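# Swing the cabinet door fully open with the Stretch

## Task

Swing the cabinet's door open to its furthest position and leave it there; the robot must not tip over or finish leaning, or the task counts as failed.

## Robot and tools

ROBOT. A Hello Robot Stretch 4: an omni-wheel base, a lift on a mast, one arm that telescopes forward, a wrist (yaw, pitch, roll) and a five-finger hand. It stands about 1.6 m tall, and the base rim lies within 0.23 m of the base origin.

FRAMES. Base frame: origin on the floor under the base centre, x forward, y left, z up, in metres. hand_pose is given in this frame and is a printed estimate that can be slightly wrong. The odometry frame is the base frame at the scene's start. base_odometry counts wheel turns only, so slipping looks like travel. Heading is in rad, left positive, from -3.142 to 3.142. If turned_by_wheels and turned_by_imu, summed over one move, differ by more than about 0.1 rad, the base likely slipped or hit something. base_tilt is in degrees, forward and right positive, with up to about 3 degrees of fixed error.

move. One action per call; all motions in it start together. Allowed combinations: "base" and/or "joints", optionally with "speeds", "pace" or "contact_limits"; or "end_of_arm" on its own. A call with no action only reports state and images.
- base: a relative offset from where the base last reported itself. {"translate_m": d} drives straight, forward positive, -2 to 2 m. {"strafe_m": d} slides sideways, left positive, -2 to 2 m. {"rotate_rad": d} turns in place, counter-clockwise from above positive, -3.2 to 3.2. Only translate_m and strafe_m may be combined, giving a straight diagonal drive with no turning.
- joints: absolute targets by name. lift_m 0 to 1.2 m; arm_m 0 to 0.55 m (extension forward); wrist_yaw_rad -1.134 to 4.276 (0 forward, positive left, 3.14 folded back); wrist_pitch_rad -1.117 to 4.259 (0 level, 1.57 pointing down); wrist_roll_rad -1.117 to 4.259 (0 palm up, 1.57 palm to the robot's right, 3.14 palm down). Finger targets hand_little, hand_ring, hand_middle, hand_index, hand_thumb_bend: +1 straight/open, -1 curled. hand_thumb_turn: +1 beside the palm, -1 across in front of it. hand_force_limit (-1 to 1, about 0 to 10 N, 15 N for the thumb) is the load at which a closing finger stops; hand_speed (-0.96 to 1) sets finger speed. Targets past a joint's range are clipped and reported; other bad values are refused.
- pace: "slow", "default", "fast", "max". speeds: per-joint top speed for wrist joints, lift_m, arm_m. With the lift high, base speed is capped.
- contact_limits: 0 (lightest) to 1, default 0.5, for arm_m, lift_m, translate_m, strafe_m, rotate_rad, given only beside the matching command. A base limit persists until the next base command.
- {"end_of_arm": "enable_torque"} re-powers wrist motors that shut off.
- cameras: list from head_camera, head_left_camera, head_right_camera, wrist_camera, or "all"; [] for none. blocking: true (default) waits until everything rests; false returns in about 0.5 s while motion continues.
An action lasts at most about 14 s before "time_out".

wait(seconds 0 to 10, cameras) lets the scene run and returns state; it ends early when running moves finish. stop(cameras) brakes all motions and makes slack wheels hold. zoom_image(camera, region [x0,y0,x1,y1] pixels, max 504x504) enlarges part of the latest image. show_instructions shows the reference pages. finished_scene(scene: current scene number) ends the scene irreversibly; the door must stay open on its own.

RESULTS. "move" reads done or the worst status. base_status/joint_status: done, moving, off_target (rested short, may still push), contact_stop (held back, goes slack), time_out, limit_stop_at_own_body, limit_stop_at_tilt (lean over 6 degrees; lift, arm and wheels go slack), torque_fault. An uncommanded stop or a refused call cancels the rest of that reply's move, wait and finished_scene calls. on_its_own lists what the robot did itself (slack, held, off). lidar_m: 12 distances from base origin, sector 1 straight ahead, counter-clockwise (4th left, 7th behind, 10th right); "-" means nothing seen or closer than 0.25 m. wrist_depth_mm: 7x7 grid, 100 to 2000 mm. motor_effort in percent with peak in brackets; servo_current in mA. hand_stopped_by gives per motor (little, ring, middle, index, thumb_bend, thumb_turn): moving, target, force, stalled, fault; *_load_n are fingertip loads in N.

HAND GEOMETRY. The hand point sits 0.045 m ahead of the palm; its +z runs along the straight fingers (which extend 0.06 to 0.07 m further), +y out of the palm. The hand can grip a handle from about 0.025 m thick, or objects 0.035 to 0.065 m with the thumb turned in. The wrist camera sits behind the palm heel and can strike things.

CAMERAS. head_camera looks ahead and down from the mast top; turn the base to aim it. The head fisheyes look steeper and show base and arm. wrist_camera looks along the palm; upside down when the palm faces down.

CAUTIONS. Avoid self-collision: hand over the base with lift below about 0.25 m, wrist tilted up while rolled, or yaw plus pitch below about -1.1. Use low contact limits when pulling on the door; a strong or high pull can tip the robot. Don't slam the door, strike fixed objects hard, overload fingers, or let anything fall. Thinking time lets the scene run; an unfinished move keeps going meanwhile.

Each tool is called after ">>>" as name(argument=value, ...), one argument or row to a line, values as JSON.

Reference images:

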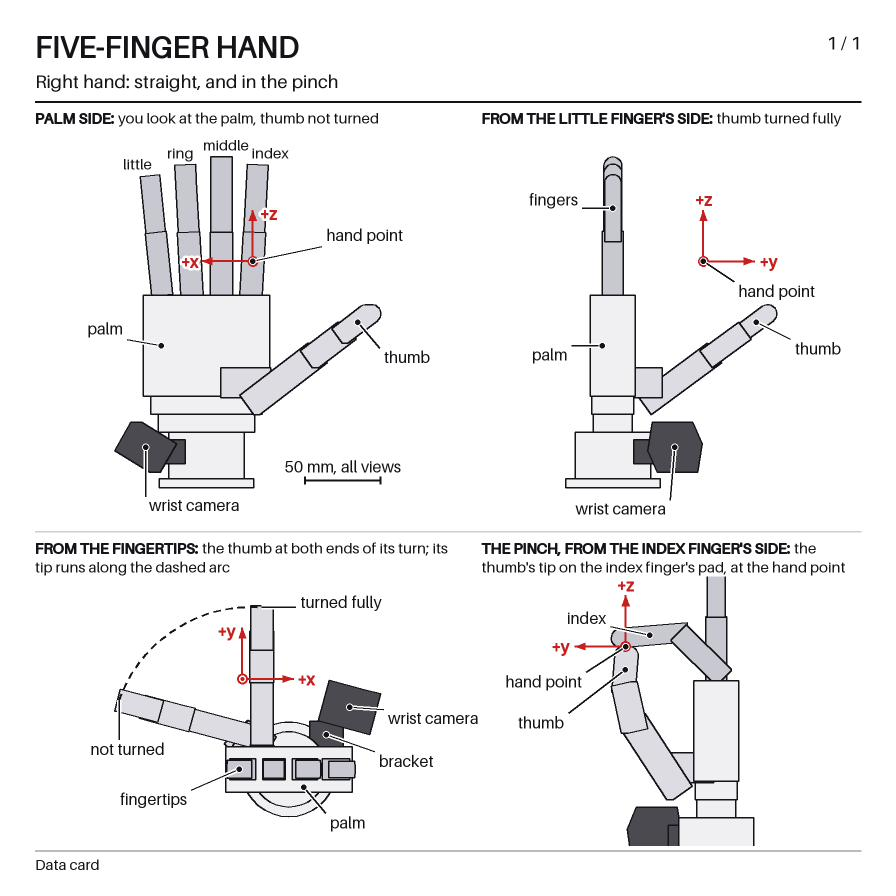

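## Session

>>> move(
)

Scene clock: 0.00 s.
base_odometry: x=+0.000 y=+0.000 heading=+0.000
turned_by_wheels: +0.000
turned_by_imu: +0.000
base_tilt: forward=+0.2 right=+0.4
lidar_m: 2.74 2.88 1.99 1.93 2.49 1.00 0.95 1.02 1.07 1.00 1.08 1.45
base_status: not commanded
joint_positions: lift_m=+0.215 arm_m=+0.000 wrist_yaw_rad=+3.096 wrist_pitch_rad=+0.003 wrist_roll_rad=+0.000 hand_little=+1.000 hand_ring=+1.000 hand_middle=+1.000 hand_index=+1.000 hand_thumb_turn=+1.000 hand_thumb_bend=+1.000 hand_force_limit=+0.000 hand_speed=-0.800
joint_status: not commanded
measured_speeds: all 0
hand_stopped_by: target,target,target,target,target,target
little_load_n: 0.0
ring_load_n: 0.0
middle_load_n: 0.0
index_load_n: 0.0
thumb_bend_load_n: 0.0
thumb_turn_load_n: 0.0
motor_effort: lift_m=+20 arm_m=-4 wheel_0=+0 wheel_1=+0 wheel_2=-1
servo_current: wrist_yaw_rad=33 wrist_pitch_rad=33 wrist_roll_rad=33
hand_pose: x=-0.0448 y=+0.1282 z=+0.4527 quat_wxyz=(-0.488, -0.489, +0.512, +0.511) (m; base frame)
wrist_depth_mm: - 139 - - - - - / 114 140 - - - - - / 112 140 220 - - - - / 138 158 - - - - - / 1618 - - - - - - / 1366 1430 180 138 1661 - - / 1008 1008 - 108 - - -
pictures: head_camera, head_left_camera, head_right_camera, wrist_camera
camera_calibration:
wrist_camera: T_world_to_cam=[[0.0679764, 0.997385, 0.0245589, -0.115156], [0.00704796, 0.0241352, -0.999684, 0.44447], [-0.997662, 0.068128, -0.0053889, 0.113807], [0, 0, 0, 1]] pos_world=[0.118236, 0.0963742, 0.44777]

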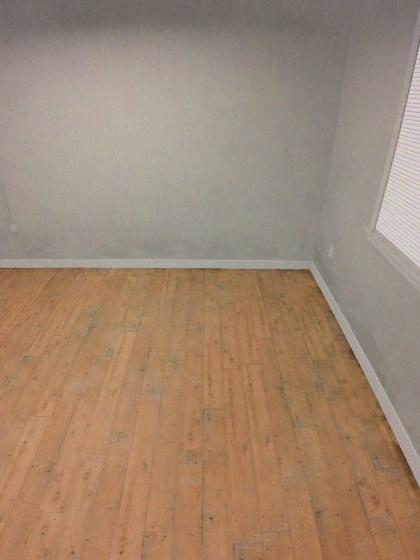

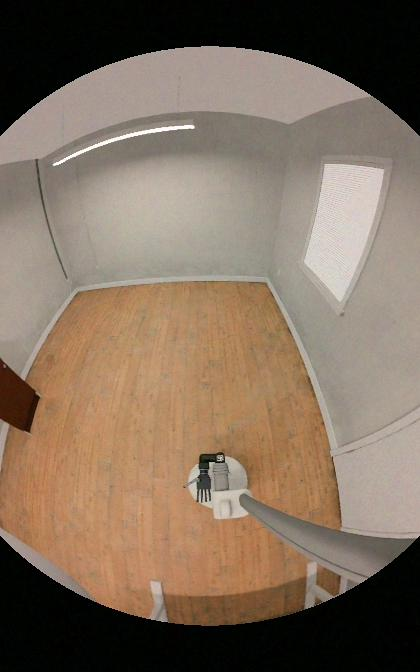

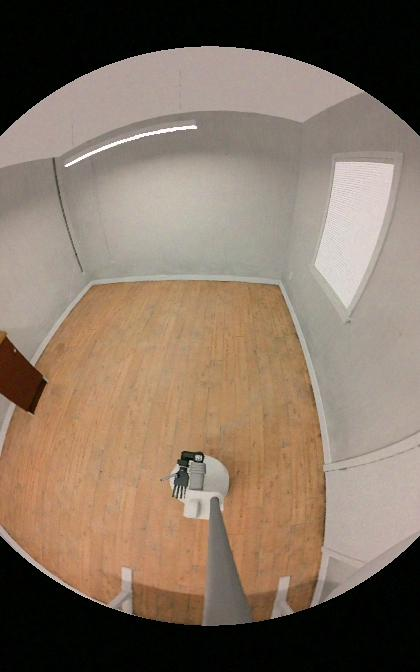

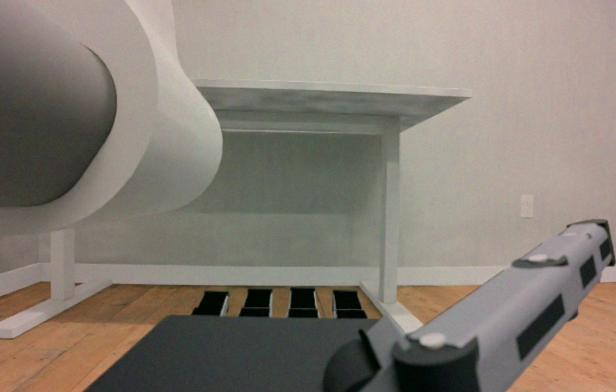

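>>> move(
  base={"rotate_rad": 1.45},
  joints={"lift_m": 0.537, "hand_thumb_turn": -1, "hand_thumb_bend": 0.0},
  pace="fast",
  cameras=["head_camera", "head_left_camera"],
)

>>> zoom_image(
  camera="head_camera",
  region=[100, 150, 350, 400],
)

Scene clock: 6.17 s.
move: done
base_odometry: x=+0.000 y=+0.000 heading=+1.450
turned_by_wheels: +1.450
turned_by_imu: +1.457
base_tilt: forward=+0.1 right=+0.5
lidar_m: 1.93 2.60 1.07 0.95 0.98 1.13 1.02 1.08 1.38 2.77 2.79 2.75
base_status: done
joint_positions: lift_m=+0.537 arm_m=+0.000 wrist_yaw_rad=+3.096 wrist_pitch_rad=+0.003 wrist_roll_rad=+0.000 hand_little=+1.000 hand_ring=+1.000 hand_middle=+1.000 hand_index=+1.000 hand_thumb_turn=-1.000 hand_thumb_bend=+0.000 hand_force_limit=+0.000 hand_speed=-0.800
joint_status: all done
measured_speeds: all 0
hand_stopped_by: target,target,target,target,target,target
little_load_n: 0.0
ring_load_n: 0.0
middle_load_n: 0.0
index_load_n: 0.0
thumb_bend_load_n: 0.0
thumb_turn_load_n: 0.0
motor_effort: lift_m=+25(30) arm_m=-4(4) wheel_0=+0(9) wheel_1=+2(11) wheel_2=+2(11)
servo_current: wrist_yaw_rad=59(59) wrist_pitch_rad=39(52) wrist_roll_rad=46(65)
hand_pose: x=-0.0448 y=+0.1282 z=+0.7744 quat_wxyz=(-0.488, -0.489, +0.512, +0.511) (m; base frame)
wrist_depth_mm: - 139 1098 - - 1308 1366 / 107 140 218 - - 1308 1397 / 112 140 214 - - 1281 1366 / 138 167 272 113 - 1336 1366 / 1060 1098 - - - 1336 1397 / 1060 1118 136 137 - 1366 1366 / 1078 1098 - - - - 1366
pictures: head_camera, head_left_camera

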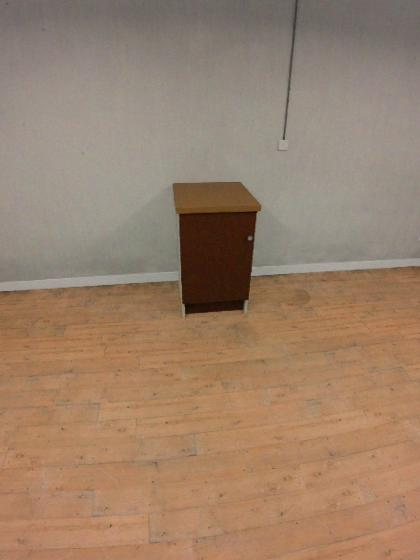

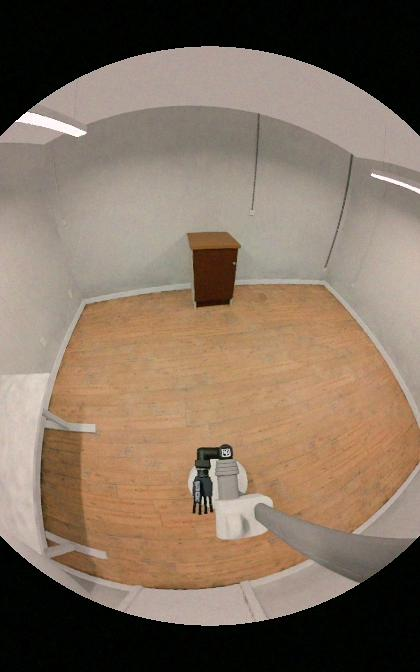

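Scaled by 2.016 from the camera's 420x560 image, which has a finer 1200x1600 frame.

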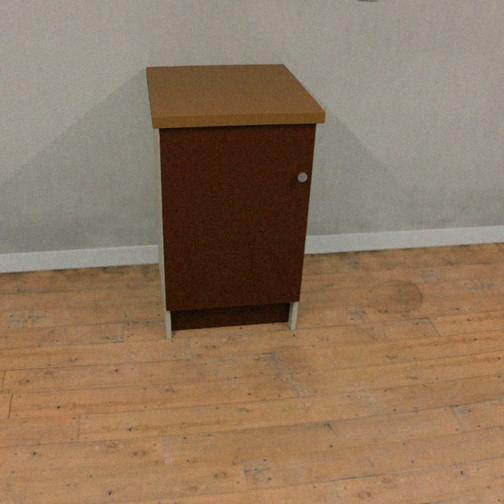

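>>> move(
  base={"rotate_rad": 0.15},
  joints={"wrist_yaw_rad": 1.57, "wrist_roll_rad": 1.57, "wrist_pitch_rad": 0},
  pace="fast",
)

>>> move(
  base={"translate_m": 1.0, "strafe_m": -0.82},
  joints={"arm_m": 0.3},
  pace="fast",
  cameras=["head_camera", "wrist_camera"],
)

>>> zoom_image(
  camera="head_camera",
  region=[50, 300, 270, 520],
)

Scene clock: 10.53 s.
move: done
base_odometry: x=+0.000 y=+0.000 heading=+1.601
turned_by_wheels: +0.150
turned_by_imu: +0.151
base_tilt: forward=+0.3 right=+0.6
lidar_m: 1.96 2.42 0.99 0.96 1.01 1.07 1.04 1.09 1.54 2.76 2.90 1.99
base_status: done
joint_positions: lift_m=+0.537 arm_m=+0.000 wrist_yaw_rad=+1.571 wrist_pitch_rad=+0.003 wrist_roll_rad=+1.567 hand_little=+1.000 hand_ring=+1.000 hand_middle=+1.000 hand_index=+1.000 hand_thumb_turn=-1.000 hand_thumb_bend=+0.000 hand_force_limit=+0.000 hand_speed=-0.800
joint_status: all done
measured_speeds: all 0
hand_stopped_by: target,target,target,target,target,target
little_load_n: 0.0
ring_load_n: 0.0
middle_load_n: 0.0
index_load_n: 0.0
thumb_bend_load_n: 0.0
thumb_turn_load_n: 0.5
motor_effort: lift_m=+25(26) arm_m=-4(4) wheel_0=+0(10) wheel_1=+1(10) wheel_2=+2(11)
servo_current: wrist_yaw_rad=39(98) wrist_pitch_rad=39(72) wrist_roll_rad=46(137)
hand_pose: x=+0.3188 y=+0.2214 z=+0.6836 quat_wxyz=(-0.499, +0.500, +0.502, +0.500) (m; base frame)
wrist_depth_mm: - - - - - 1397 991 / - - - - - 1430 991 / - - - - - 1430 960 / - - - 127 - 1397 1008 / - - - 1205 - 1336 976 / 1618 1618 136 138 - 1255 976 / 1618 1661 - - - - 976
pictures: none

Scene clock: 15.00 s.
move: done
base_odometry: x=+0.790 y=+1.024 heading=+1.601
turned_by_wheels: +0.000
turned_by_imu: -0.003
base_tilt: forward=+0.2 right=+0.5
lidar_m: 0.93 0.98 2.24 1.82 1.86 2.13 2.06 2.14 2.05 1.97 2.08 1.58
base_status: done
joint_positions: lift_m=+0.537 arm_m=+0.300 wrist_yaw_rad=+1.571 wrist_pitch_rad=+0.003 wrist_roll_rad=+1.567 hand_little=+1.000 hand_ring=+1.000 hand_middle=+1.000 hand_index=+1.000 hand_thumb_turn=-1.000 hand_thumb_bend=+0.000 hand_force_limit=+0.000 hand_speed=-0.800
joint_status: all done
measured_speeds: all 0
hand_stopped_by: target,target,target,target,target,target
little_load_n: 0.0
ring_load_n: 0.0
middle_load_n: 0.0
index_load_n: 0.0
thumb_bend_load_n: 0.0
thumb_turn_load_n: 0.5
motor_effort: lift_m=+25(26) arm_m=+7(11) wheel_0=-1(14) wheel_1=+1(9) wheel_2=+1(13)
servo_current: wrist_yaw_rad=39(59) wrist_pitch_rad=39(52) wrist_roll_rad=39(65)
hand_pose: x=+0.6183 y=+0.2214 z=+0.6836 quat_wxyz=(-0.498, +0.500, +0.502, +0.500) (m; base frame)
wrist_depth_mm: - - - - - 1397 991 / - - - - - 1397 991 / - - - - - 1397 1008 / - - - - - 1397 991 / - - - - - 1336 1008 / - - 180 181 - 1229 991 / - - - - - - 976
pictures: head_camera, wrist_camera
camera_calibration:
wrist_camera: T_world_to_cam=[[0.0281761, -0.0252539, -0.999284, 0.692059], [-0.999599, -0.00348153, -0.028097, 0.632715], [-0.00276948, 0.999675, -0.0253419, -0.0374393], [0, 0, 0, 1]] pos_world=[0.612858, 0.0571072, 0.708392]

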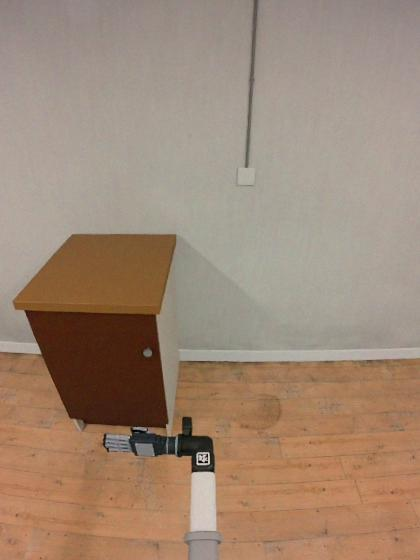

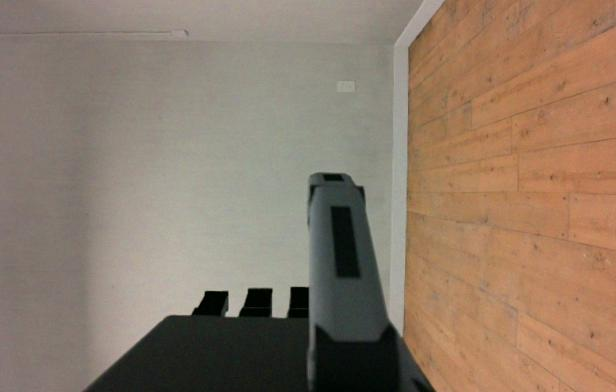

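Scaled by 2.291 from the camera's 420x560 image, which has a finer 1200x1600 frame.

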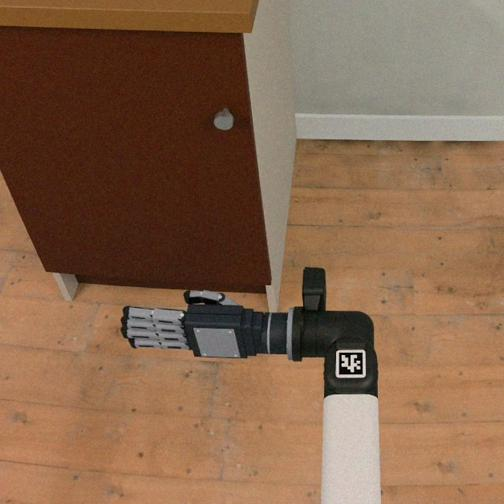

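>>> move(
  base={"translate_m": 0.26, "strafe_m": -0.029},
  cameras=["head_camera", "wrist_camera"],
)

>>> zoom_image(
  camera="head_camera",
  region=[80, 370, 220, 510],
)

>>> zoom_image(
  camera="wrist_camera",
  region=[180, 0, 460, 280],
)

Scene clock: 19.60 s.
move: done
base_odometry: x=+0.811 y=+1.285 heading=+1.601
turned_by_wheels: +0.000
turned_by_imu: +0.000
base_tilt: forward=+0.3 right=+0.5
lidar_m: 0.70 0.69 1.00 2.31 1.91 2.40 2.32 2.46 2.02 1.93 1.80 1.30
base_status: done
joint_positions: lift_m=+0.537 arm_m=+0.300 wrist_yaw_rad=+1.571 wrist_pitch_rad=+0.003 wrist_roll_rad=+1.567 hand_little=+1.000 hand_ring=+1.000 hand_middle=+1.000 hand_index=+1.000 hand_thumb_turn=-1.000 hand_thumb_bend=+0.000 hand_force_limit=+0.000 hand_speed=-0.800
joint_status: not commanded
measured_speeds: all 0
hand_stopped_by: target,target,target,target,target,target
little_load_n: 0.0
ring_load_n: 0.0
middle_load_n: 0.0
index_load_n: 0.0
thumb_bend_load_n: 0.0
thumb_turn_load_n: 0.0
motor_effort: lift_m=+25(25) arm_m=+7(8) wheel_0=+2(13) wheel_1=+2(9) wheel_2=+1(12)
servo_current: wrist_yaw_rad=33(59) wrist_pitch_rad=39(52) wrist_roll_rad=59(59)
hand_pose: x=+0.6183 y=+0.2214 z=+0.6836 quat_wxyz=(-0.498, +0.500, +0.502, +0.500) (m; base frame)
wrist_depth_mm: 224 242 226 196 208 231 227 / 293 347 351 345 342 330 322 / - - - - - 1281 654 / - - - - - 1366 991 / - - - - - 1308 976 / - - 181 180 - 1229 976 / - - - - - - 976
pictures: head_camera, wrist_camera
camera_calibration:
wrist_camera: T_world_to_cam=[[0.0281761, -0.0252539, -0.999284, 0.692059], [-0.999599, -0.00348153, -0.028097, 0.632715], [-0.00276948, 0.999675, -0.0253419, -0.0374393], [0, 0, 0, 1]] pos_world=[0.612858, 0.0571072, 0.708392]

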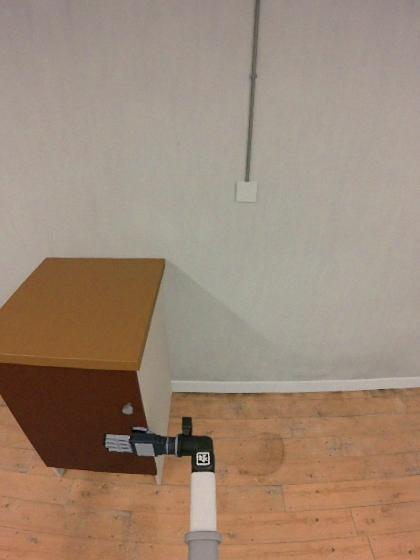

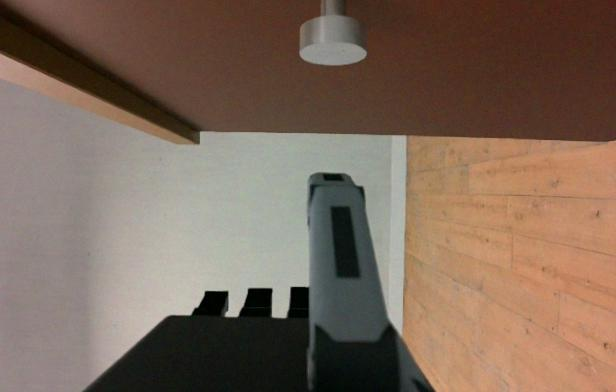

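Scaled by 3.600 from the camera's 420x560 image, which has a finer 1200x1600 frame.

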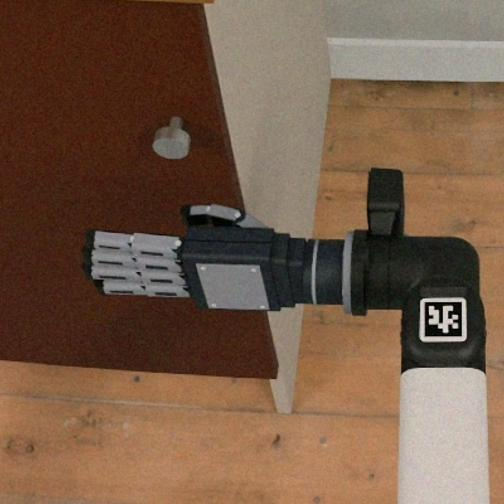

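Scaled by 1.800.

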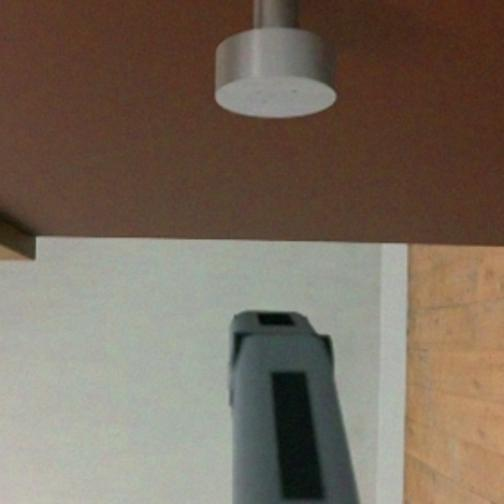

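>>> move(
  joints={"arm_m": 0.385, "hand_index": 0.8, "hand_middle": 0.8},
  contact_limits={"arm_m": 0},
  speeds={"arm_m": 0.15},
  cameras=["wrist_camera"],
)

Scene clock: 21.53 s.
move: done
base_odometry: x=+0.811 y=+1.285 heading=+1.601
turned_by_wheels: +0.000
turned_by_imu: +0.000
base_tilt: forward=+0.2 right=+0.5
lidar_m: 0.71 0.69 0.98 2.28 1.90 2.38 2.30 2.47 2.03 1.94 1.78 1.31
base_status: not commanded
joint_positions: lift_m=+0.537 arm_m=+0.385 wrist_yaw_rad=+1.571 wrist_pitch_rad=+0.003 wrist_roll_rad=+1.567 hand_little=+1.000 hand_ring=+1.000 hand_middle=+0.800 hand_index=+0.800 hand_thumb_turn=-1.000 hand_thumb_bend=+0.000 hand_force_limit=+0.000 hand_speed=-0.800
joint_status: all done
measured_speeds: all 0
hand_stopped_by: target,target,target,target,target,target
little_load_n: 0.0
ring_load_n: 0.0
middle_load_n: 0.0
index_load_n: 0.0
thumb_bend_load_n: 0.0
thumb_turn_load_n: 0.0
motor_effort: lift_m=+25(25) arm_m=+8(11) wheel_0=+2(2) wheel_1=+2(2) wheel_2=+1(1)
servo_current: wrist_yaw_rad=46(52) wrist_pitch_rad=39(46) wrist_roll_rad=33(52)
contact_limits: arm_m 0
hand_pose: x=+0.7033 y=+0.2214 z=+0.6836 quat_wxyz=(-0.498, +0.500, +0.502, +0.500) (m; base frame)
wrist_depth_mm: 139 139 141 141 142 143 - / 139 140 140 142 143 143 144 / 141 142 143 144 144 145 146 / 287 469 - 236 216 1205 946 / - - - - - 1336 991 / - - 179 168 - 1229 991 / - - - - - - 976
pictures: wrist_camera
camera_calibration:
wrist_camera: T_world_to_cam=[[0.0281761, -0.0252539, -0.999284, 0.689664], [-0.999599, -0.00348153, -0.028097, 0.717681], [-0.00276948, 0.999675, -0.0253419, -0.0372039], [0, 0, 0, 1]] pos_world=[0.697858, 0.0571072, 0.708392]

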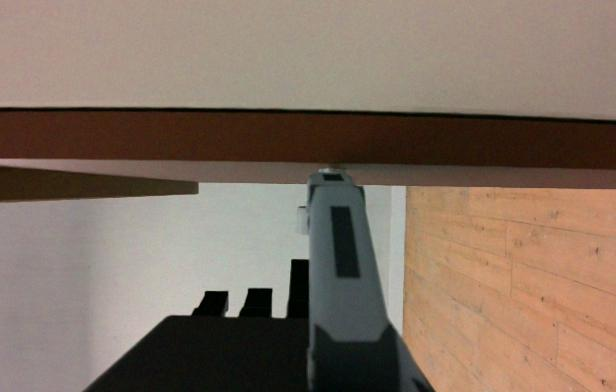

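>>> move(
  base={"strafe_m": 0.021},
  pace="slow",
  contact_limits={"strafe_m": 0.1},
)

>>> move(
  joints={"hand_index": -0.7, "hand_middle": -0.7, "hand_force_limit": 0.2},
)

>>> move(
  joints={"arm_m": 0.345},
  pace="slow",
  contact_limits={"arm_m": 0.2},
  cameras=["wrist_camera"],
)

Scene clock: 23.17 s.
move: done
base_odometry: x=+0.790 y=+1.284 heading=+1.600
turned_by_wheels: -0.001
turned_by_imu: -0.001
base_tilt: forward=+0.2 right=+0.5
lidar_m: 0.69 0.70 0.98 2.29 1.87 2.40 2.32 2.44 2.06 1.97 1.77 1.31
base_status: done
joint_positions: lift_m=+0.537 arm_m=+0.385 wrist_yaw_rad=+1.569 wrist_pitch_rad=+0.003 wrist_roll_rad=+1.567 hand_little=+1.000 hand_ring=+1.000 hand_middle=+0.800 hand_index=+0.800 hand_thumb_turn=-1.000 hand_thumb_bend=+0.000 hand_force_limit=+0.000 hand_speed=-0.800
joint_status: not commanded
measured_speeds: all 0
hand_stopped_by: target,target,target,target,target,target
little_load_n: 0.0
ring_load_n: 0.0
middle_load_n: 0.0
index_load_n: 0.0
thumb_bend_load_n: -2.0
thumb_turn_load_n: -0.5
motor_effort: lift_m=+25(25) arm_m=+7(8) wheel_0=-9(12) wheel_1=-1(9) wheel_2=-5(7)
servo_current: wrist_yaw_rad=39(59) wrist_pitch_rad=46(46) wrist_roll_rad=33(59)
contact_limits: arm_m 0; strafe_m 0.1
hand_pose: x=+0.7037 y=+0.2211 z=+0.6836 quat_wxyz=(-0.498, +0.500, +0.501, +0.501) (m; base frame)
wrist_depth_mm: 122 123 124 125 126 126 - / 123 124 125 125 126 127 127 / 125 125 126 127 128 128 129 / 279 466 - 200 186 1229 946 / - - - - - 1308 976 / - - 180 168 - 1229 976 / - - - - - - 976
pictures: none

Scene clock: 26.13 s.
move: off_target
base_odometry: x=+0.790 y=+1.284 heading=+1.600
turned_by_wheels: +0.000
turned_by_imu: +0.000
base_tilt: forward=+0.3 right=+0.5
lidar_m: 0.70 0.71 1.00 2.25 1.89 2.38 2.33 2.43 2.04 1.98 1.76 1.31
base_status: not commanded
joint_positions: lift_m=+0.537 arm_m=+0.385 wrist_yaw_rad=+1.569 wrist_pitch_rad=+0.003 wrist_roll_rad=+1.567 hand_little=+1.000 hand_ring=+1.000 hand_middle=+0.157 hand_index=+0.175 hand_thumb_turn=-1.000 hand_thumb_bend=+0.001 hand_force_limit=+0.200 hand_speed=-0.800
joint_status: hand_middle off_target (ended at +0.157, target -0.700); hand_index off_target (ended at +0.175, target -0.700); the others done
measured_speeds: all 0
hand_stopped_by: target,target,force,force,target,target
little_load_n: 0.0
ring_load_n: 0.0
middle_load_n: 9.5
index_load_n: 5.5
thumb_bend_load_n: 3.5
thumb_turn_load_n: -0.5
motor_effort: lift_m=+25(25) arm_m=+7(8) wheel_0=-8(9) wheel_1=-1(2) wheel_2=-5(5)
servo_current: wrist_yaw_rad=26(59) wrist_pitch_rad=39(52) wrist_roll_rad=26(65)
contact_limits: arm_m 0; strafe_m 0.1
hand_pose: x=+0.7037 y=+0.2211 z=+0.6836 quat_wxyz=(-0.498, +0.500, +0.501, +0.501) (m; base frame)
wrist_depth_mm: 122 123 124 124 125 126 - / 123 123 123 125 125 126 126 / 124 124 125 126 127 128 128 / 279 462 - 185 204 1255 946 / - - - - - 1336 991 / - - 180 155 - 1229 976 / - - - - - - 991
pictures: none

Scene clock: 27.67 s.
move: done
base_odometry: x=+0.790 y=+1.284 heading=+1.601
turned_by_wheels: +0.001
turned_by_imu: +0.001
base_tilt: forward=+0.2 right=+0.5
lidar_m: 0.69 0.69 1.01 2.30 1.88 2.40 2.30 2.46 2.06 1.96 1.77 1.33
base_status: not commanded
joint_positions: lift_m=+0.537 arm_m=+0.345 wrist_yaw_rad=+1.567 wrist_pitch_rad=+0.003 wrist_roll_rad=+1.567 hand_little=+1.000 hand_ring=+1.000 hand_middle=+0.157 hand_index=+0.175 hand_thumb_turn=-1.000 hand_thumb_bend=+0.002 hand_force_limit=+0.200 hand_speed=-0.800
joint_status: all done
measured_speeds: all 0
hand_stopped_by: target,target,force,force,target,target
little_load_n: 0.0
ring_load_n: 0.0
middle_load_n: 9.5
index_load_n: 6.5
thumb_bend_load_n: 10.0
thumb_turn_load_n: 2.0
motor_effort: lift_m=+25(25) arm_m=-8(11) wheel_0=+0(8) wheel_1=-1(2) wheel_2=+1(5)
servo_current: wrist_yaw_rad=52(59) wrist_pitch_rad=39(52) wrist_roll_rad=39(59)
contact_limits: arm_m 0.2; strafe_m 0.1
hand_pose: x=+0.6648 y=+0.2208 z=+0.6836 quat_wxyz=(-0.498, +0.501, +0.501, +0.501) (m; base frame)
wrist_depth_mm: 229 338 609 609 615 459 332 / 244 342 597 609 615 455 338 / 122 123 124 125 125 126 126 / - - - 187 - 1464 1008 / - - - - - 1336 991 / - - 180 155 - 1229 976 / - - - - - - 976
pictures: wrist_camera
camera_calibration:
wrist_camera: T_world_to_cam=[[0.0279851, -0.025355, -0.999287, 0.690888], [-0.999608, 0.000119763, -0.0279971, 0.678316], [0.000829546, 0.999679, -0.0253417, -0.0391981], [0, 0, 0, 1]] pos_world=[0.658748, 0.0566218, 0.708393]

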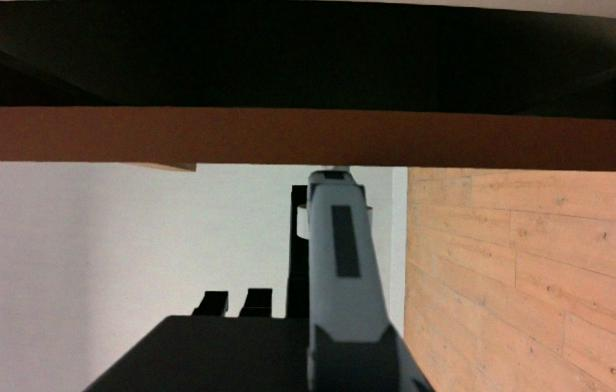

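>>> move(
  base={"translate_m": -0.09, "strafe_m": 0.044},
  joints={"wrist_yaw_rad": 1.368},
  speeds={"wrist_yaw_rad": 0.17},
  pace="slow",
  contact_limits={"translate_m": 0.3},
)

>>> move(
  base={"translate_m": -0.12, "strafe_m": 0.069},
  joints={"wrist_yaw_rad": 1.168},
  speeds={"wrist_yaw_rad": 0.14},
  pace="slow",
  contact_limits={"translate_m": 0.3},
)

>>> move(
  base={"translate_m": -0.104, "strafe_m": 0.092},
  joints={"wrist_yaw_rad": 0.968},
  speeds={"wrist_yaw_rad": 0.14},
  pace="slow",
  contact_limits={"translate_m": 0.3},
)

>>> move(
  base={"translate_m": -0.082, "strafe_m": 0.111},
  joints={"wrist_yaw_rad": 0.768},
  speeds={"wrist_yaw_rad": 0.14},
  pace="slow",
  contact_limits={"translate_m": 0.3},
  cameras=["head_camera", "wrist_camera"],
)

Scene clock: 31.40 s.
move: done
base_odometry: x=+0.749 y=+1.193 heading=+1.601
turned_by_wheels: +0.000
turned_by_imu: +0.001
base_tilt: forward=+0.2 right=+0.4
lidar_m: 0.69 0.69 1.99 2.01 1.84 2.31 2.23 2.35 2.10 2.00 1.93 1.40
base_status: done
joint_positions: lift_m=+0.537 arm_m=+0.345 wrist_yaw_rad=+1.369 wrist_pitch_rad=+0.003 wrist_roll_rad=+1.567 hand_little=+1.000 hand_ring=+1.000 hand_middle=+0.157 hand_index=+0.175 hand_thumb_turn=-1.000 hand_thumb_bend=+0.004 hand_force_limit=+0.200 hand_speed=-0.800
joint_status: all done
measured_speeds: all 0
hand_stopped_by: target,target,force,force,target,target
little_load_n: 0.5
ring_load_n: 0.0
middle_load_n: 6.5
index_load_n: 5.0
thumb_bend_load_n: 12.5
thumb_turn_load_n: 2.0
motor_effort: lift_m=+25(25) arm_m=-8(8) wheel_0=-3(7) wheel_1=-1(6) wheel_2=+1(14)
servo_current: wrist_yaw_rad=33(72) wrist_pitch_rad=46(52) wrist_roll_rad=46(59)
contact_limits: arm_m 0.2; translate_m 0.3
hand_pose: x=+0.7052 y=+0.1873 z=+0.6836 quat_wxyz=(-0.446, +0.548, +0.449, +0.548) (m; base frame)
wrist_depth_mm: 245 338 647 668 668 455 336 / 250 334 634 640 640 427 654 / 124 125 126 126 128 128 129 / - - - 193 - 1255 946 / - - - - - 1308 991 / - - 180 155 - 1255 991 / - - - - - - 976
pictures: none

Scene clock: 33.93 s.
move: done
base_odometry: x=+0.684 y=+1.071 heading=+1.601
turned_by_wheels: +0.001
turned_by_imu: +0.003
base_tilt: forward=+0.2 right=+0.4
lidar_m: 0.73 0.81 2.17 1.73 1.72 2.18 2.10 2.22 2.15 2.06 2.11 1.55
base_status: done
joint_positions: lift_m=+0.537 arm_m=+0.345 wrist_yaw_rad=+1.172 wrist_pitch_rad=+0.003 wrist_roll_rad=+1.567 hand_little=+1.000 hand_ring=+1.000 hand_middle=+0.157 hand_index=+0.175 hand_thumb_turn=-1.000 hand_thumb_bend=+0.003 hand_force_limit=+0.200 hand_speed=-0.800
joint_status: all done
measured_speeds: all 0
hand_stopped_by: target,target,force,force,target,target
little_load_n: 0.0
ring_load_n: 0.0
middle_load_n: 9.0
index_load_n: 7.0
thumb_bend_load_n: 7.0
thumb_turn_load_n: 1.5
motor_effort: lift_m=+25(25) arm_m=-8(8) wheel_0=+2(9) wheel_1=+0(9) wheel_2=+6(11)
servo_current: wrist_yaw_rad=39(91) wrist_pitch_rad=46(52) wrist_roll_rad=52(52)
contact_limits: arm_m 0.2; translate_m 0.3
hand_pose: x=+0.7383 y=+0.1467 z=+0.6836 quat_wxyz=(-0.390, +0.589, +0.393, +0.589) (m; base frame)
wrist_depth_mm: 303 353 707 723 723 455 723 / 1281 375 634 668 683 535 691 / 124 125 125 126 127 128 128 / - - - 187 - 1229 960 / - - - - - 1336 991 / - - 180 155 - 1229 991 / - - - - - - 976
pictures: none

Scene clock: 36.57 s.
move: done
base_odometry: x=+0.595 y=+0.964 heading=+1.603
turned_by_wheels: +0.001
turned_by_imu: +0.004
base_tilt: forward=+0.3 right=+0.5
lidar_m: 0.69 0.87 2.38 1.61 1.66 2.03 1.99 2.09 2.23 2.16 2.21 1.62
base_status: done
joint_positions: lift_m=+0.537 arm_m=+0.345 wrist_yaw_rad=+0.976 wrist_pitch_rad=+0.003 wrist_roll_rad=+1.567 hand_little=+1.000 hand_ring=+1.000 hand_middle=+0.157 hand_index=+0.175 hand_thumb_turn=-1.000 hand_thumb_bend=+0.003 hand_force_limit=+0.200 hand_speed=-0.800
joint_status: all done
measured_speeds: all 0
hand_stopped_by: target,target,force,force,target,target
little_load_n: 0.0
ring_load_n: 0.0
middle_load_n: 9.0
index_load_n: 7.0
thumb_bend_load_n: 8.0
thumb_turn_load_n: 1.5
motor_effort: lift_m=+25(25) arm_m=-8(8) wheel_0=+4(11) wheel_1=+3(9) wheel_2=+7(17)
servo_current: wrist_yaw_rad=46(111) wrist_pitch_rad=39(52) wrist_roll_rad=59(59)
contact_limits: arm_m 0.2; translate_m 0.3
hand_pose: x=+0.7626 y=+0.1006 z=+0.6836 quat_wxyz=(-0.330, +0.625, +0.333, +0.624) (m; base frame)
wrist_depth_mm: 1060 389 715 809 788 530 759 / 1160 442 640 723 715 715 723 / 124 125 126 126 127 128 128 / 1756 1756 1756 188 - 1229 946 / - - - - - 1366 991 / - - 180 155 - 1255 976 / - - - - - - 960
pictures: none

Scene clock: 39.23 s.
move: done
base_odometry: x=+0.487 y=+0.879 heading=+1.604
turned_by_wheels: +0.001
turned_by_imu: +0.004
base_tilt: forward=+0.3 right=+0.3
lidar_m: 0.77 1.04 2.30 1.49 1.53 1.95 1.91 2.00 2.34 2.28 2.33 1.75
base_status: done
joint_positions: lift_m=+0.537 arm_m=+0.345 wrist_yaw_rad=+0.777 wrist_pitch_rad=+0.003 wrist_roll_rad=+1.567 hand_little=+1.000 hand_ring=+1.000 hand_middle=+0.157 hand_index=+0.175 hand_thumb_turn=-1.000 hand_thumb_bend=+0.003 hand_force_limit=+0.200 hand_speed=-0.800
joint_status: all done
measured_speeds: all 0
hand_stopped_by: target,target,force,force,target,target
little_load_n: 0.0
ring_load_n: 0.0
middle_load_n: 9.5
index_load_n: 7.5
thumb_bend_load_n: 7.5
thumb_turn_load_n: 1.5
motor_effort: lift_m=+25(25) arm_m=-8(8) wheel_0=+2(11) wheel_1=+3(11) wheel_2=+9(18)
servo_current: wrist_yaw_rad=52(156) wrist_pitch_rad=33(52) wrist_roll_rad=46(59)
contact_limits: arm_m 0.2; translate_m 0.3
hand_pose: x=+0.7777 y=+0.0498 z=+0.6836 quat_wxyz=(-0.266, +0.655, +0.269, +0.654) (m; base frame)
wrist_depth_mm: 1025 449 715 960 866 574 759 / 1098 480 634 788 778 778 768 / 124 124 126 126 127 128 128 / 1464 1464 1464 185 217 1255 946 / 1756 1756 1756 1618 - 1308 976 / - - 181 155 - 1229 991 / - - - - - - 976
pictures: head_camera, wrist_camera
camera_calibration:
wrist_camera: T_world_to_cam=[[0.00166389, -0.0377259, -0.999287, 0.704476], [-0.703071, 0.710569, -0.0279967, 0.525203], [0.711118, 0.702616, -0.0253417, -0.405829], [0, 0, 0, 1]] pos_world=[0.656675, -0.0614743, 0.708393]

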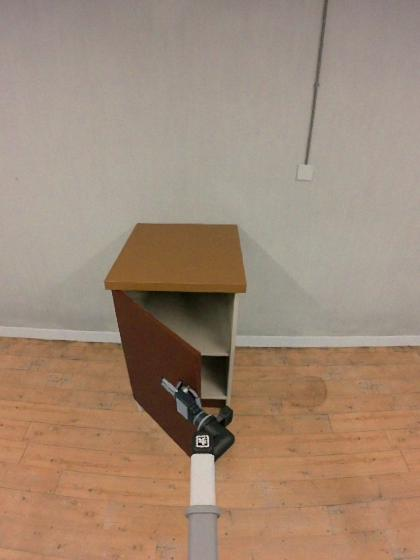

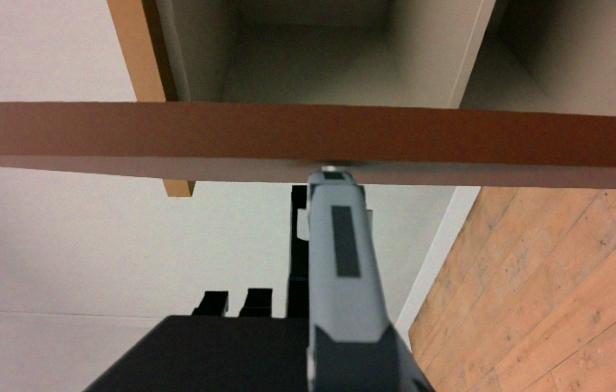

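>>> move(
  base={"translate_m": -0.0585, "strafe_m": 0.126},
  joints={"wrist_yaw_rad": 0.568},
  speeds={"wrist_yaw_rad": 0.15},
  pace="slow",
  contact_limits={"translate_m": 0.3},
)

>>> move(
  base={"translate_m": -0.0324, "strafe_m": 0.135},
  joints={"wrist_yaw_rad": 0.368},
  speeds={"wrist_yaw_rad": 0.15},
  pace="slow",
  contact_limits={"translate_m": 0.3},
)

>>> move(
  base={"translate_m": -0.006, "strafe_m": 0.138},
  joints={"wrist_yaw_rad": 0.168},
  speeds={"wrist_yaw_rad": 0.15},
  pace="slow",
  contact_limits={"translate_m": 0.3},
  cameras=["head_camera", "wrist_camera"],
)

Scene clock: 42.90 s.
move: done
base_odometry: x=+0.363 y=+0.816 heading=+1.604
turned_by_wheels: +0.001
turned_by_imu: +0.004
base_tilt: forward=+0.2 right=+0.5
lidar_m: 0.74 1.84 2.18 1.35 1.41 1.90 1.82 1.97 2.48 2.38 2.41 1.79
base_status: done
joint_positions: lift_m=+0.537 arm_m=+0.345 wrist_yaw_rad=+0.576 wrist_pitch_rad=+0.003 wrist_roll_rad=+1.567 hand_little=+1.000 hand_ring=+1.000 hand_middle=+0.157 hand_index=+0.175 hand_thumb_turn=-1.000 hand_thumb_bend=+0.003 hand_force_limit=+0.200 hand_speed=-0.800
joint_status: all done
measured_speeds: all 0
hand_stopped_by: target,target,force,force,target,target
little_load_n: 0.0
ring_load_n: 0.0
middle_load_n: 9.0
index_load_n: 7.0
thumb_bend_load_n: 7.0
thumb_turn_load_n: 1.5
motor_effort: lift_m=+25(25) arm_m=-8(8) wheel_0=+2(11) wheel_1=+3(10) wheel_2=+6(20)
servo_current: wrist_yaw_rad=46(182) wrist_pitch_rad=39(52) wrist_roll_rad=33(52)
contact_limits: arm_m 0.2; translate_m 0.3
hand_pose: x=+0.7823 y=-0.0033 z=+0.6836 quat_wxyz=(-0.199, +0.679, +0.202, +0.677) (m; base frame)
wrist_depth_mm: 1025 1008 715 1025 866 904 759 / 1078 517 640 946 778 904 768 / 124 125 125 126 127 128 129 / 1336 1366 1308 187 208 1229 946 / 1499 1499 1499 1430 - 1336 991 / 1661 1661 180 156 - 1229 991 / 1863 1808 - - - - 976
pictures: none

Scene clock: 45.53 s.
move: done
base_odometry: x=+0.229 y=+0.779 heading=+1.605
turned_by_wheels: +0.001
turned_by_imu: +0.003
base_tilt: forward=+0.2 right=+0.4
lidar_m: 0.75 1.85 2.02 1.21 1.27 1.84 1.80 1.93 2.63 2.52 2.47 1.21
base_status: done
joint_positions: lift_m=+0.537 arm_m=+0.345 wrist_yaw_rad=+0.376 wrist_pitch_rad=+0.003 wrist_roll_rad=+1.567 hand_little=+1.000 hand_ring=+1.000 hand_middle=+0.157 hand_index=+0.175 hand_thumb_turn=-1.000 hand_thumb_bend=+0.003 hand_force_limit=+0.200 hand_speed=-0.800
joint_status: all done
measured_speeds: all 0
hand_stopped_by: target,target,force,force,target,target
little_load_n: 0.0
ring_load_n: 0.0
middle_load_n: 8.5
index_load_n: 7.0
thumb_bend_load_n: 8.0
thumb_turn_load_n: 1.0
motor_effort: lift_m=+25(25) arm_m=-8(8) wheel_0=+0(7) wheel_1=+2(10) wheel_2=+6(19)
servo_current: wrist_yaw_rad=46(202) wrist_pitch_rad=39(52) wrist_roll_rad=33(52)
contact_limits: arm_m 0.2; translate_m 0.3
hand_pose: x=+0.7764 y=-0.0561 z=+0.6836 quat_wxyz=(-0.131, +0.695, +0.134, +0.694) (m; base frame)
wrist_depth_mm: 1042 1025 715 1042 891 946 768 / 1078 1098 634 1098 778 1008 759 / 124 125 126 127 127 128 129 / 1255 1255 1255 187 207 1229 946 / 1366 1336 1336 1308 - 1308 991 / 1430 1430 180 155 - 1229 976 / 1499 1499 - - - - 960
pictures: none

Scene clock: 48.10 s.
move: done
base_odometry: x=+0.092 y=+0.768 heading=+1.605
turned_by_wheels: +0.000
turned_by_imu: +0.003
base_tilt: forward=+0.2 right=+0.4
lidar_m: 0.72 1.87 1.87 1.08 1.11 1.62 1.80 1.92 2.73 2.67 2.45 1.22
base_status: done
joint_positions: lift_m=+0.537 arm_m=+0.345 wrist_yaw_rad=+0.178 wrist_pitch_rad=+0.003 wrist_roll_rad=+1.567 hand_little=+1.000 hand_ring=+1.000 hand_middle=+0.157 hand_index=+0.175 hand_thumb_turn=-1.000 hand_thumb_bend=+0.003 hand_force_limit=+0.200 hand_speed=-0.800
joint_status: all done
measured_speeds: all 0
hand_stopped_by: target,target,force,force,target,target
little_load_n: 0.0
ring_load_n: 0.0
middle_load_n: 9.0
index_load_n: 7.0
thumb_bend_load_n: 7.5
thumb_turn_load_n: 1.0
motor_effort: lift_m=+25(25) arm_m=-8(8) wheel_0=-2(7) wheel_1=+1(10) wheel_2=+5(19)
servo_current: wrist_yaw_rad=59(202) wrist_pitch_rad=39(52) wrist_roll_rad=52(59)
contact_limits: arm_m 0.2; translate_m 0.3
hand_pose: x=+0.7602 y=-0.1063 z=+0.6836 quat_wxyz=(-0.061, +0.705, +0.064, +0.704) (m; base frame)
wrist_depth_mm: 1098 1098 723 1078 878 1008 750 / 1118 1118 634 1138 778 1008 759 / 124 125 126 126 128 129 129 / 1182 1205 1205 187 206 1229 946 / 1229 1229 1281 1205 - 1255 991 / 1255 1281 180 155 - 1205 976 / 1336 1336 - - - - 976
pictures: head_camera, wrist_camera
camera_calibration:
wrist_camera: T_world_to_cam=[[-0.019897, -0.0320971, -0.999287, 0.715607], [-0.180015, 0.983265, -0.0279982, 0.25514], [0.983463, 0.17933, -0.025342, -0.546406], [0, 0, 0, 1]] pos_world=[0.597537, -0.129915, 0.708393]

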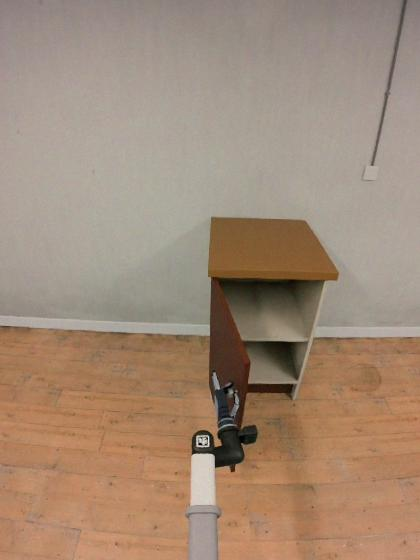

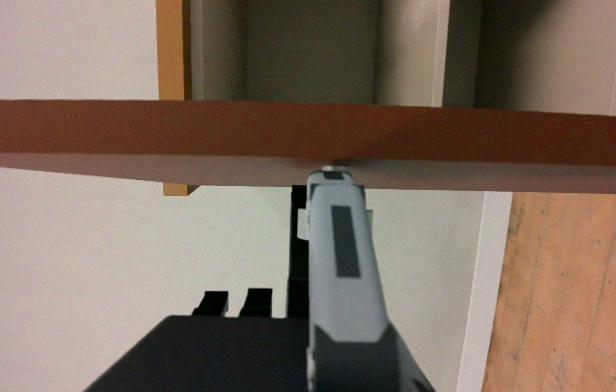

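>>> move(
  base={"translate_m": 0.005, "strafe_m": 0.068},
  joints={"wrist_yaw_rad": 0.068},
  speeds={"wrist_yaw_rad": 0.14},
  pace="slow",
  contact_limits={"translate_m": 0},
)

>>> move(
  base={"translate_m": 0.013, "strafe_m": 0.067},
  joints={"wrist_yaw_rad": -0.032},
  speeds={"wrist_yaw_rad": 0.14},
  pace="slow",
  contact_limits={"translate_m": 0},
)

>>> move(
  base={"translate_m": 0.018, "strafe_m": 0.066},
  joints={"wrist_yaw_rad": -0.132},
  speeds={"wrist_yaw_rad": 0.14},
  pace="slow",
  contact_limits={"translate_m": 0},
  cameras=["head_camera", "wrist_camera"],
)

Scene clock: 50.03 s.
move: contact_stop
base_odometry: x=+0.072 y=+0.776 heading=+1.638
turned_by_wheels: +0.033
turned_by_imu: +0.033
base_tilt: forward=+0.3 right=+0.3
lidar_m: 0.72 1.90 1.82 1.05 1.13 1.65 1.78 1.96 2.76 2.68 2.38 1.18
base_status: translate_m contact_stop (by the wheels' count: +0.009 of +0.005); strafe_m contact_stop (by the wheels' count: +0.019 of +0.068)
joint_positions: lift_m=+0.537 arm_m=+0.345 wrist_yaw_rad=+0.069 wrist_pitch_rad=+0.003 wrist_roll_rad=+1.567 hand_little=+1.000 hand_ring=+1.000 hand_middle=+0.157 hand_index=+0.175 hand_thumb_turn=-1.000 hand_thumb_bend=+0.003 hand_force_limit=+0.200 hand_speed=-0.800
joint_status: all done
measured_speeds: all 0
hand_stopped_by: target,target,force,force,target,target
little_load_n: 0.0
ring_load_n: 0.0
middle_load_n: 5.5
index_load_n: 4.5
thumb_bend_load_n: 12.0
thumb_turn_load_n: 1.0
on_its_own: the wheels are slack since a contact_stop
motor_effort: lift_m=+25(25) arm_m=-6(8) wheel_0=+0(11) wheel_1=+0(10) wheel_2=+0(11)
servo_current: wrist_yaw_rad=33(221) wrist_pitch_rad=39(46) wrist_roll_rad=46(59)
contact_limits: arm_m 0.2; translate_m 0
hand_pose: x=+0.7472 y=-0.1320 z=+0.6836 quat_wxyz=(-0.023, +0.708, +0.026, +0.706) (m; base frame)
wrist_depth_mm: 1118 1118 723 1118 878 1078 759 / 1118 1118 640 1138 768 1025 759 / 125 126 127 128 129 130 131 / 1182 1205 462 192 189 362 621 / 1205 1229 1205 1229 - 1229 991 / 1229 1229 180 155 - 1229 991 / 1255 1255 - - - - 960
pictures: none

not run: a stop that you did not command came earlier in this reply.

not run: a stop that you did not command came earlier in this reply.

>>> move(
  cameras=["head_camera", "head_right_camera", "wrist_camera"],
)

>>> zoom_image(
  camera="head_camera",
  region=[160, 200, 360, 480],
)

Scene clock: 51.17 s.
base_odometry: x=+0.072 y=+0.776 heading=+1.638
turned_by_wheels: +0.000
turned_by_imu: +0.000
base_tilt: forward=+0.3 right=+0.5
lidar_m: 0.70 1.89 1.85 1.04 1.11 1.67 1.80 1.96 2.75 2.68 2.36 1.20
base_status: translate_m contact_stop (by the wheels' count: +0.009 of +0.005); strafe_m contact_stop (by the wheels' count: +0.019 of +0.068)
joint_positions: lift_m=+0.537 arm_m=+0.345 wrist_yaw_rad=+0.069 wrist_pitch_rad=+0.003 wrist_roll_rad=+1.567 hand_little=+1.000 hand_ring=+1.000 hand_middle=+0.157 hand_index=+0.175 hand_thumb_turn=-1.000 hand_thumb_bend=+0.003 hand_force_limit=+0.200 hand_speed=-0.800
joint_status: all done
measured_speeds: all 0
hand_stopped_by: target,target,force,force,target,target
little_load_n: 0.5
ring_load_n: 0.0
middle_load_n: 5.5
index_load_n: 4.5
thumb_bend_load_n: 12.0
thumb_turn_load_n: 1.0
on_its_own: the wheels are slack since a contact_stop
motor_effort: lift_m=+25(25) arm_m=-7(8) wheel_0=+0(11) wheel_1=+0(10) wheel_2=+0(11)
servo_current: wrist_yaw_rad=52(221) wrist_pitch_rad=59(46) wrist_roll_rad=39(59)
contact_limits: arm_m 0.2; translate_m 0
hand_pose: x=+0.7472 y=-0.1320 z=+0.6836 quat_wxyz=(-0.023, +0.708, +0.026, +0.706) (m; base frame)
wrist_depth_mm: 1138 1118 723 1118 878 1078 759 / 1138 1138 634 1138 778 1008 759 / 125 126 127 128 129 129 130 / 1182 1182 462 191 188 362 615 / 1205 1205 1205 1205 - 1229 991 / 1229 1255 179 155 - 1205 976 / 1255 1255 - - - - 960
pictures: head_camera, head_right_camera, wrist_camera
camera_calibration:
wrist_camera: T_world_to_cam=[[-0.0232469, -0.0297609, -0.999287, 0.717333], [-0.0727604, 0.996956, -0.0279988, 0.19979], [0.997078, 0.0720577, -0.0253416, -0.553338], [0, 0, 0, 1]] pos_world=[0.582934, -0.137961, 0.708393]

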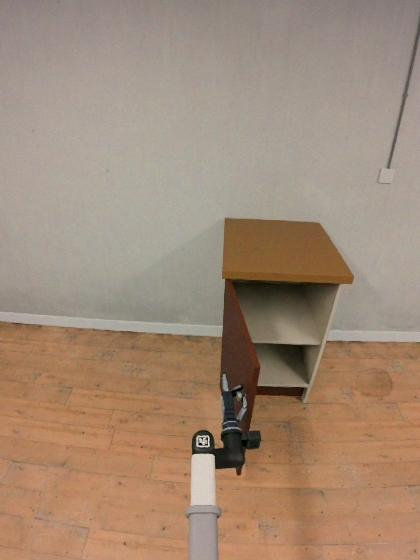

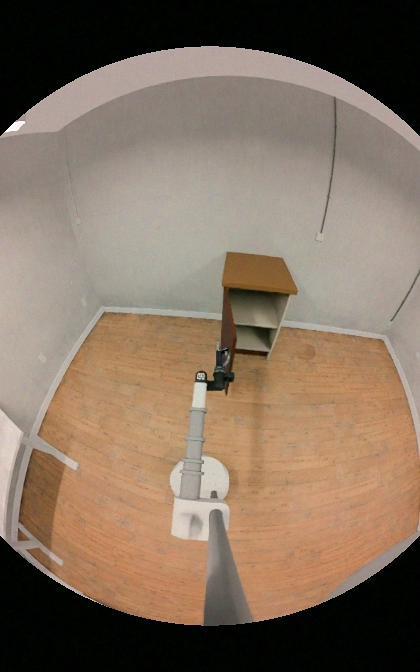

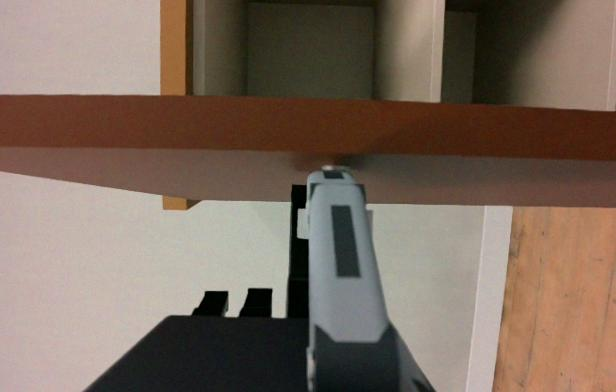

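Scaled by 1.800 from the camera's 420x560 image, which has a finer 1200x1600 frame.

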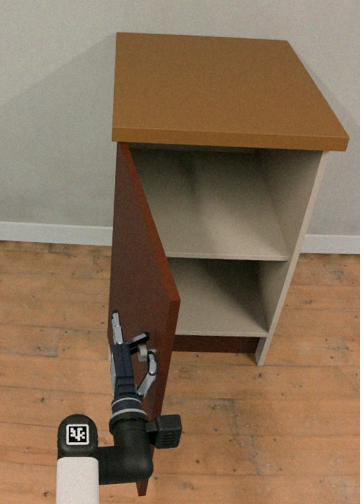

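>>> move(
  base={"translate_m": 0.0, "strafe_m": 0.03},
  pace="slow",
  contact_limits={"strafe_m": 0.2},
  cameras=["head_camera", "wrist_camera"],
)

Scene clock: 54.57 s.
move: done
base_odometry: x=+0.042 y=+0.774 heading=+1.638
turned_by_wheels: +0.000
turned_by_imu: +0.000
base_tilt: forward=+0.3 right=+0.4
lidar_m: 0.72 1.90 1.84 1.01 1.08 1.63 1.78 1.96 2.77 2.71 2.37 1.19
base_status: done
joint_positions: lift_m=+0.537 arm_m=+0.345 wrist_yaw_rad=+0.067 wrist_pitch_rad=+0.003 wrist_roll_rad=+1.567 hand_little=+1.000 hand_ring=+1.000 hand_middle=+0.157 hand_index=+0.175 hand_thumb_turn=-1.000 hand_thumb_bend=+0.003 hand_force_limit=+0.200 hand_speed=-0.800
joint_status: not commanded
measured_speeds: all 0
hand_stopped_by: target,target,force,force,target,target
little_load_n: 0.0
ring_load_n: 0.0
middle_load_n: 7.0
index_load_n: 6.0
thumb_bend_load_n: 7.5
thumb_turn_load_n: 1.0
motor_effort: lift_m=+25(25) arm_m=-6(7) wheel_0=-2(10) wheel_1=+2(8) wheel_2=+0(4)
servo_current: wrist_yaw_rad=39(59) wrist_pitch_rad=33(46) wrist_roll_rad=52(52)
contact_limits: arm_m 0.2; strafe_m 0.2
hand_pose: x=+0.7469 y=-0.1325 z=+0.6836 quat_wxyz=(-0.023, +0.708, +0.025, +0.706) (m; base frame)
wrist_depth_mm: 1118 1118 715 1138 891 1078 750 / 1160 1160 634 1118 878 1078 768 / 124 124 126 126 127 128 129 / 1182 1182 1205 187 202 1205 946 / 1205 1229 1229 1205 - 1255 991 / 1229 1255 180 155 - 1229 976 / 1255 1255 - - - - 976
pictures: head_camera, wrist_camera
camera_calibration:
wrist_camera: T_world_to_cam=[[-0.0233074, -0.0297127, -0.999287, 0.717365], [-0.0707639, 0.9971, -0.0279972, 0.198718], [0.997221, 0.0700609, -0.0253424, -0.553397], [0, 0, 0, 1]] pos_world=[0.582641, -0.138055, 0.708393]

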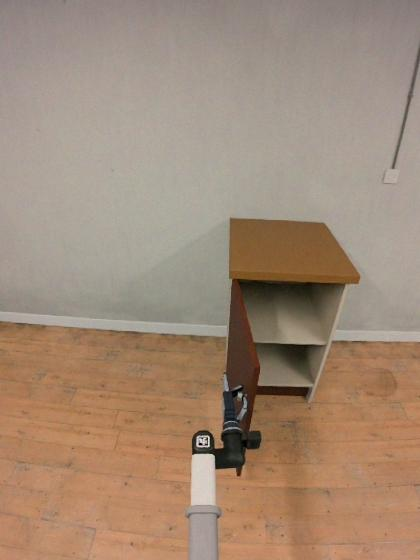

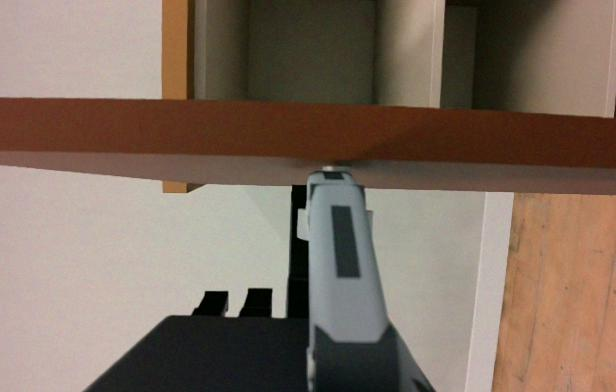

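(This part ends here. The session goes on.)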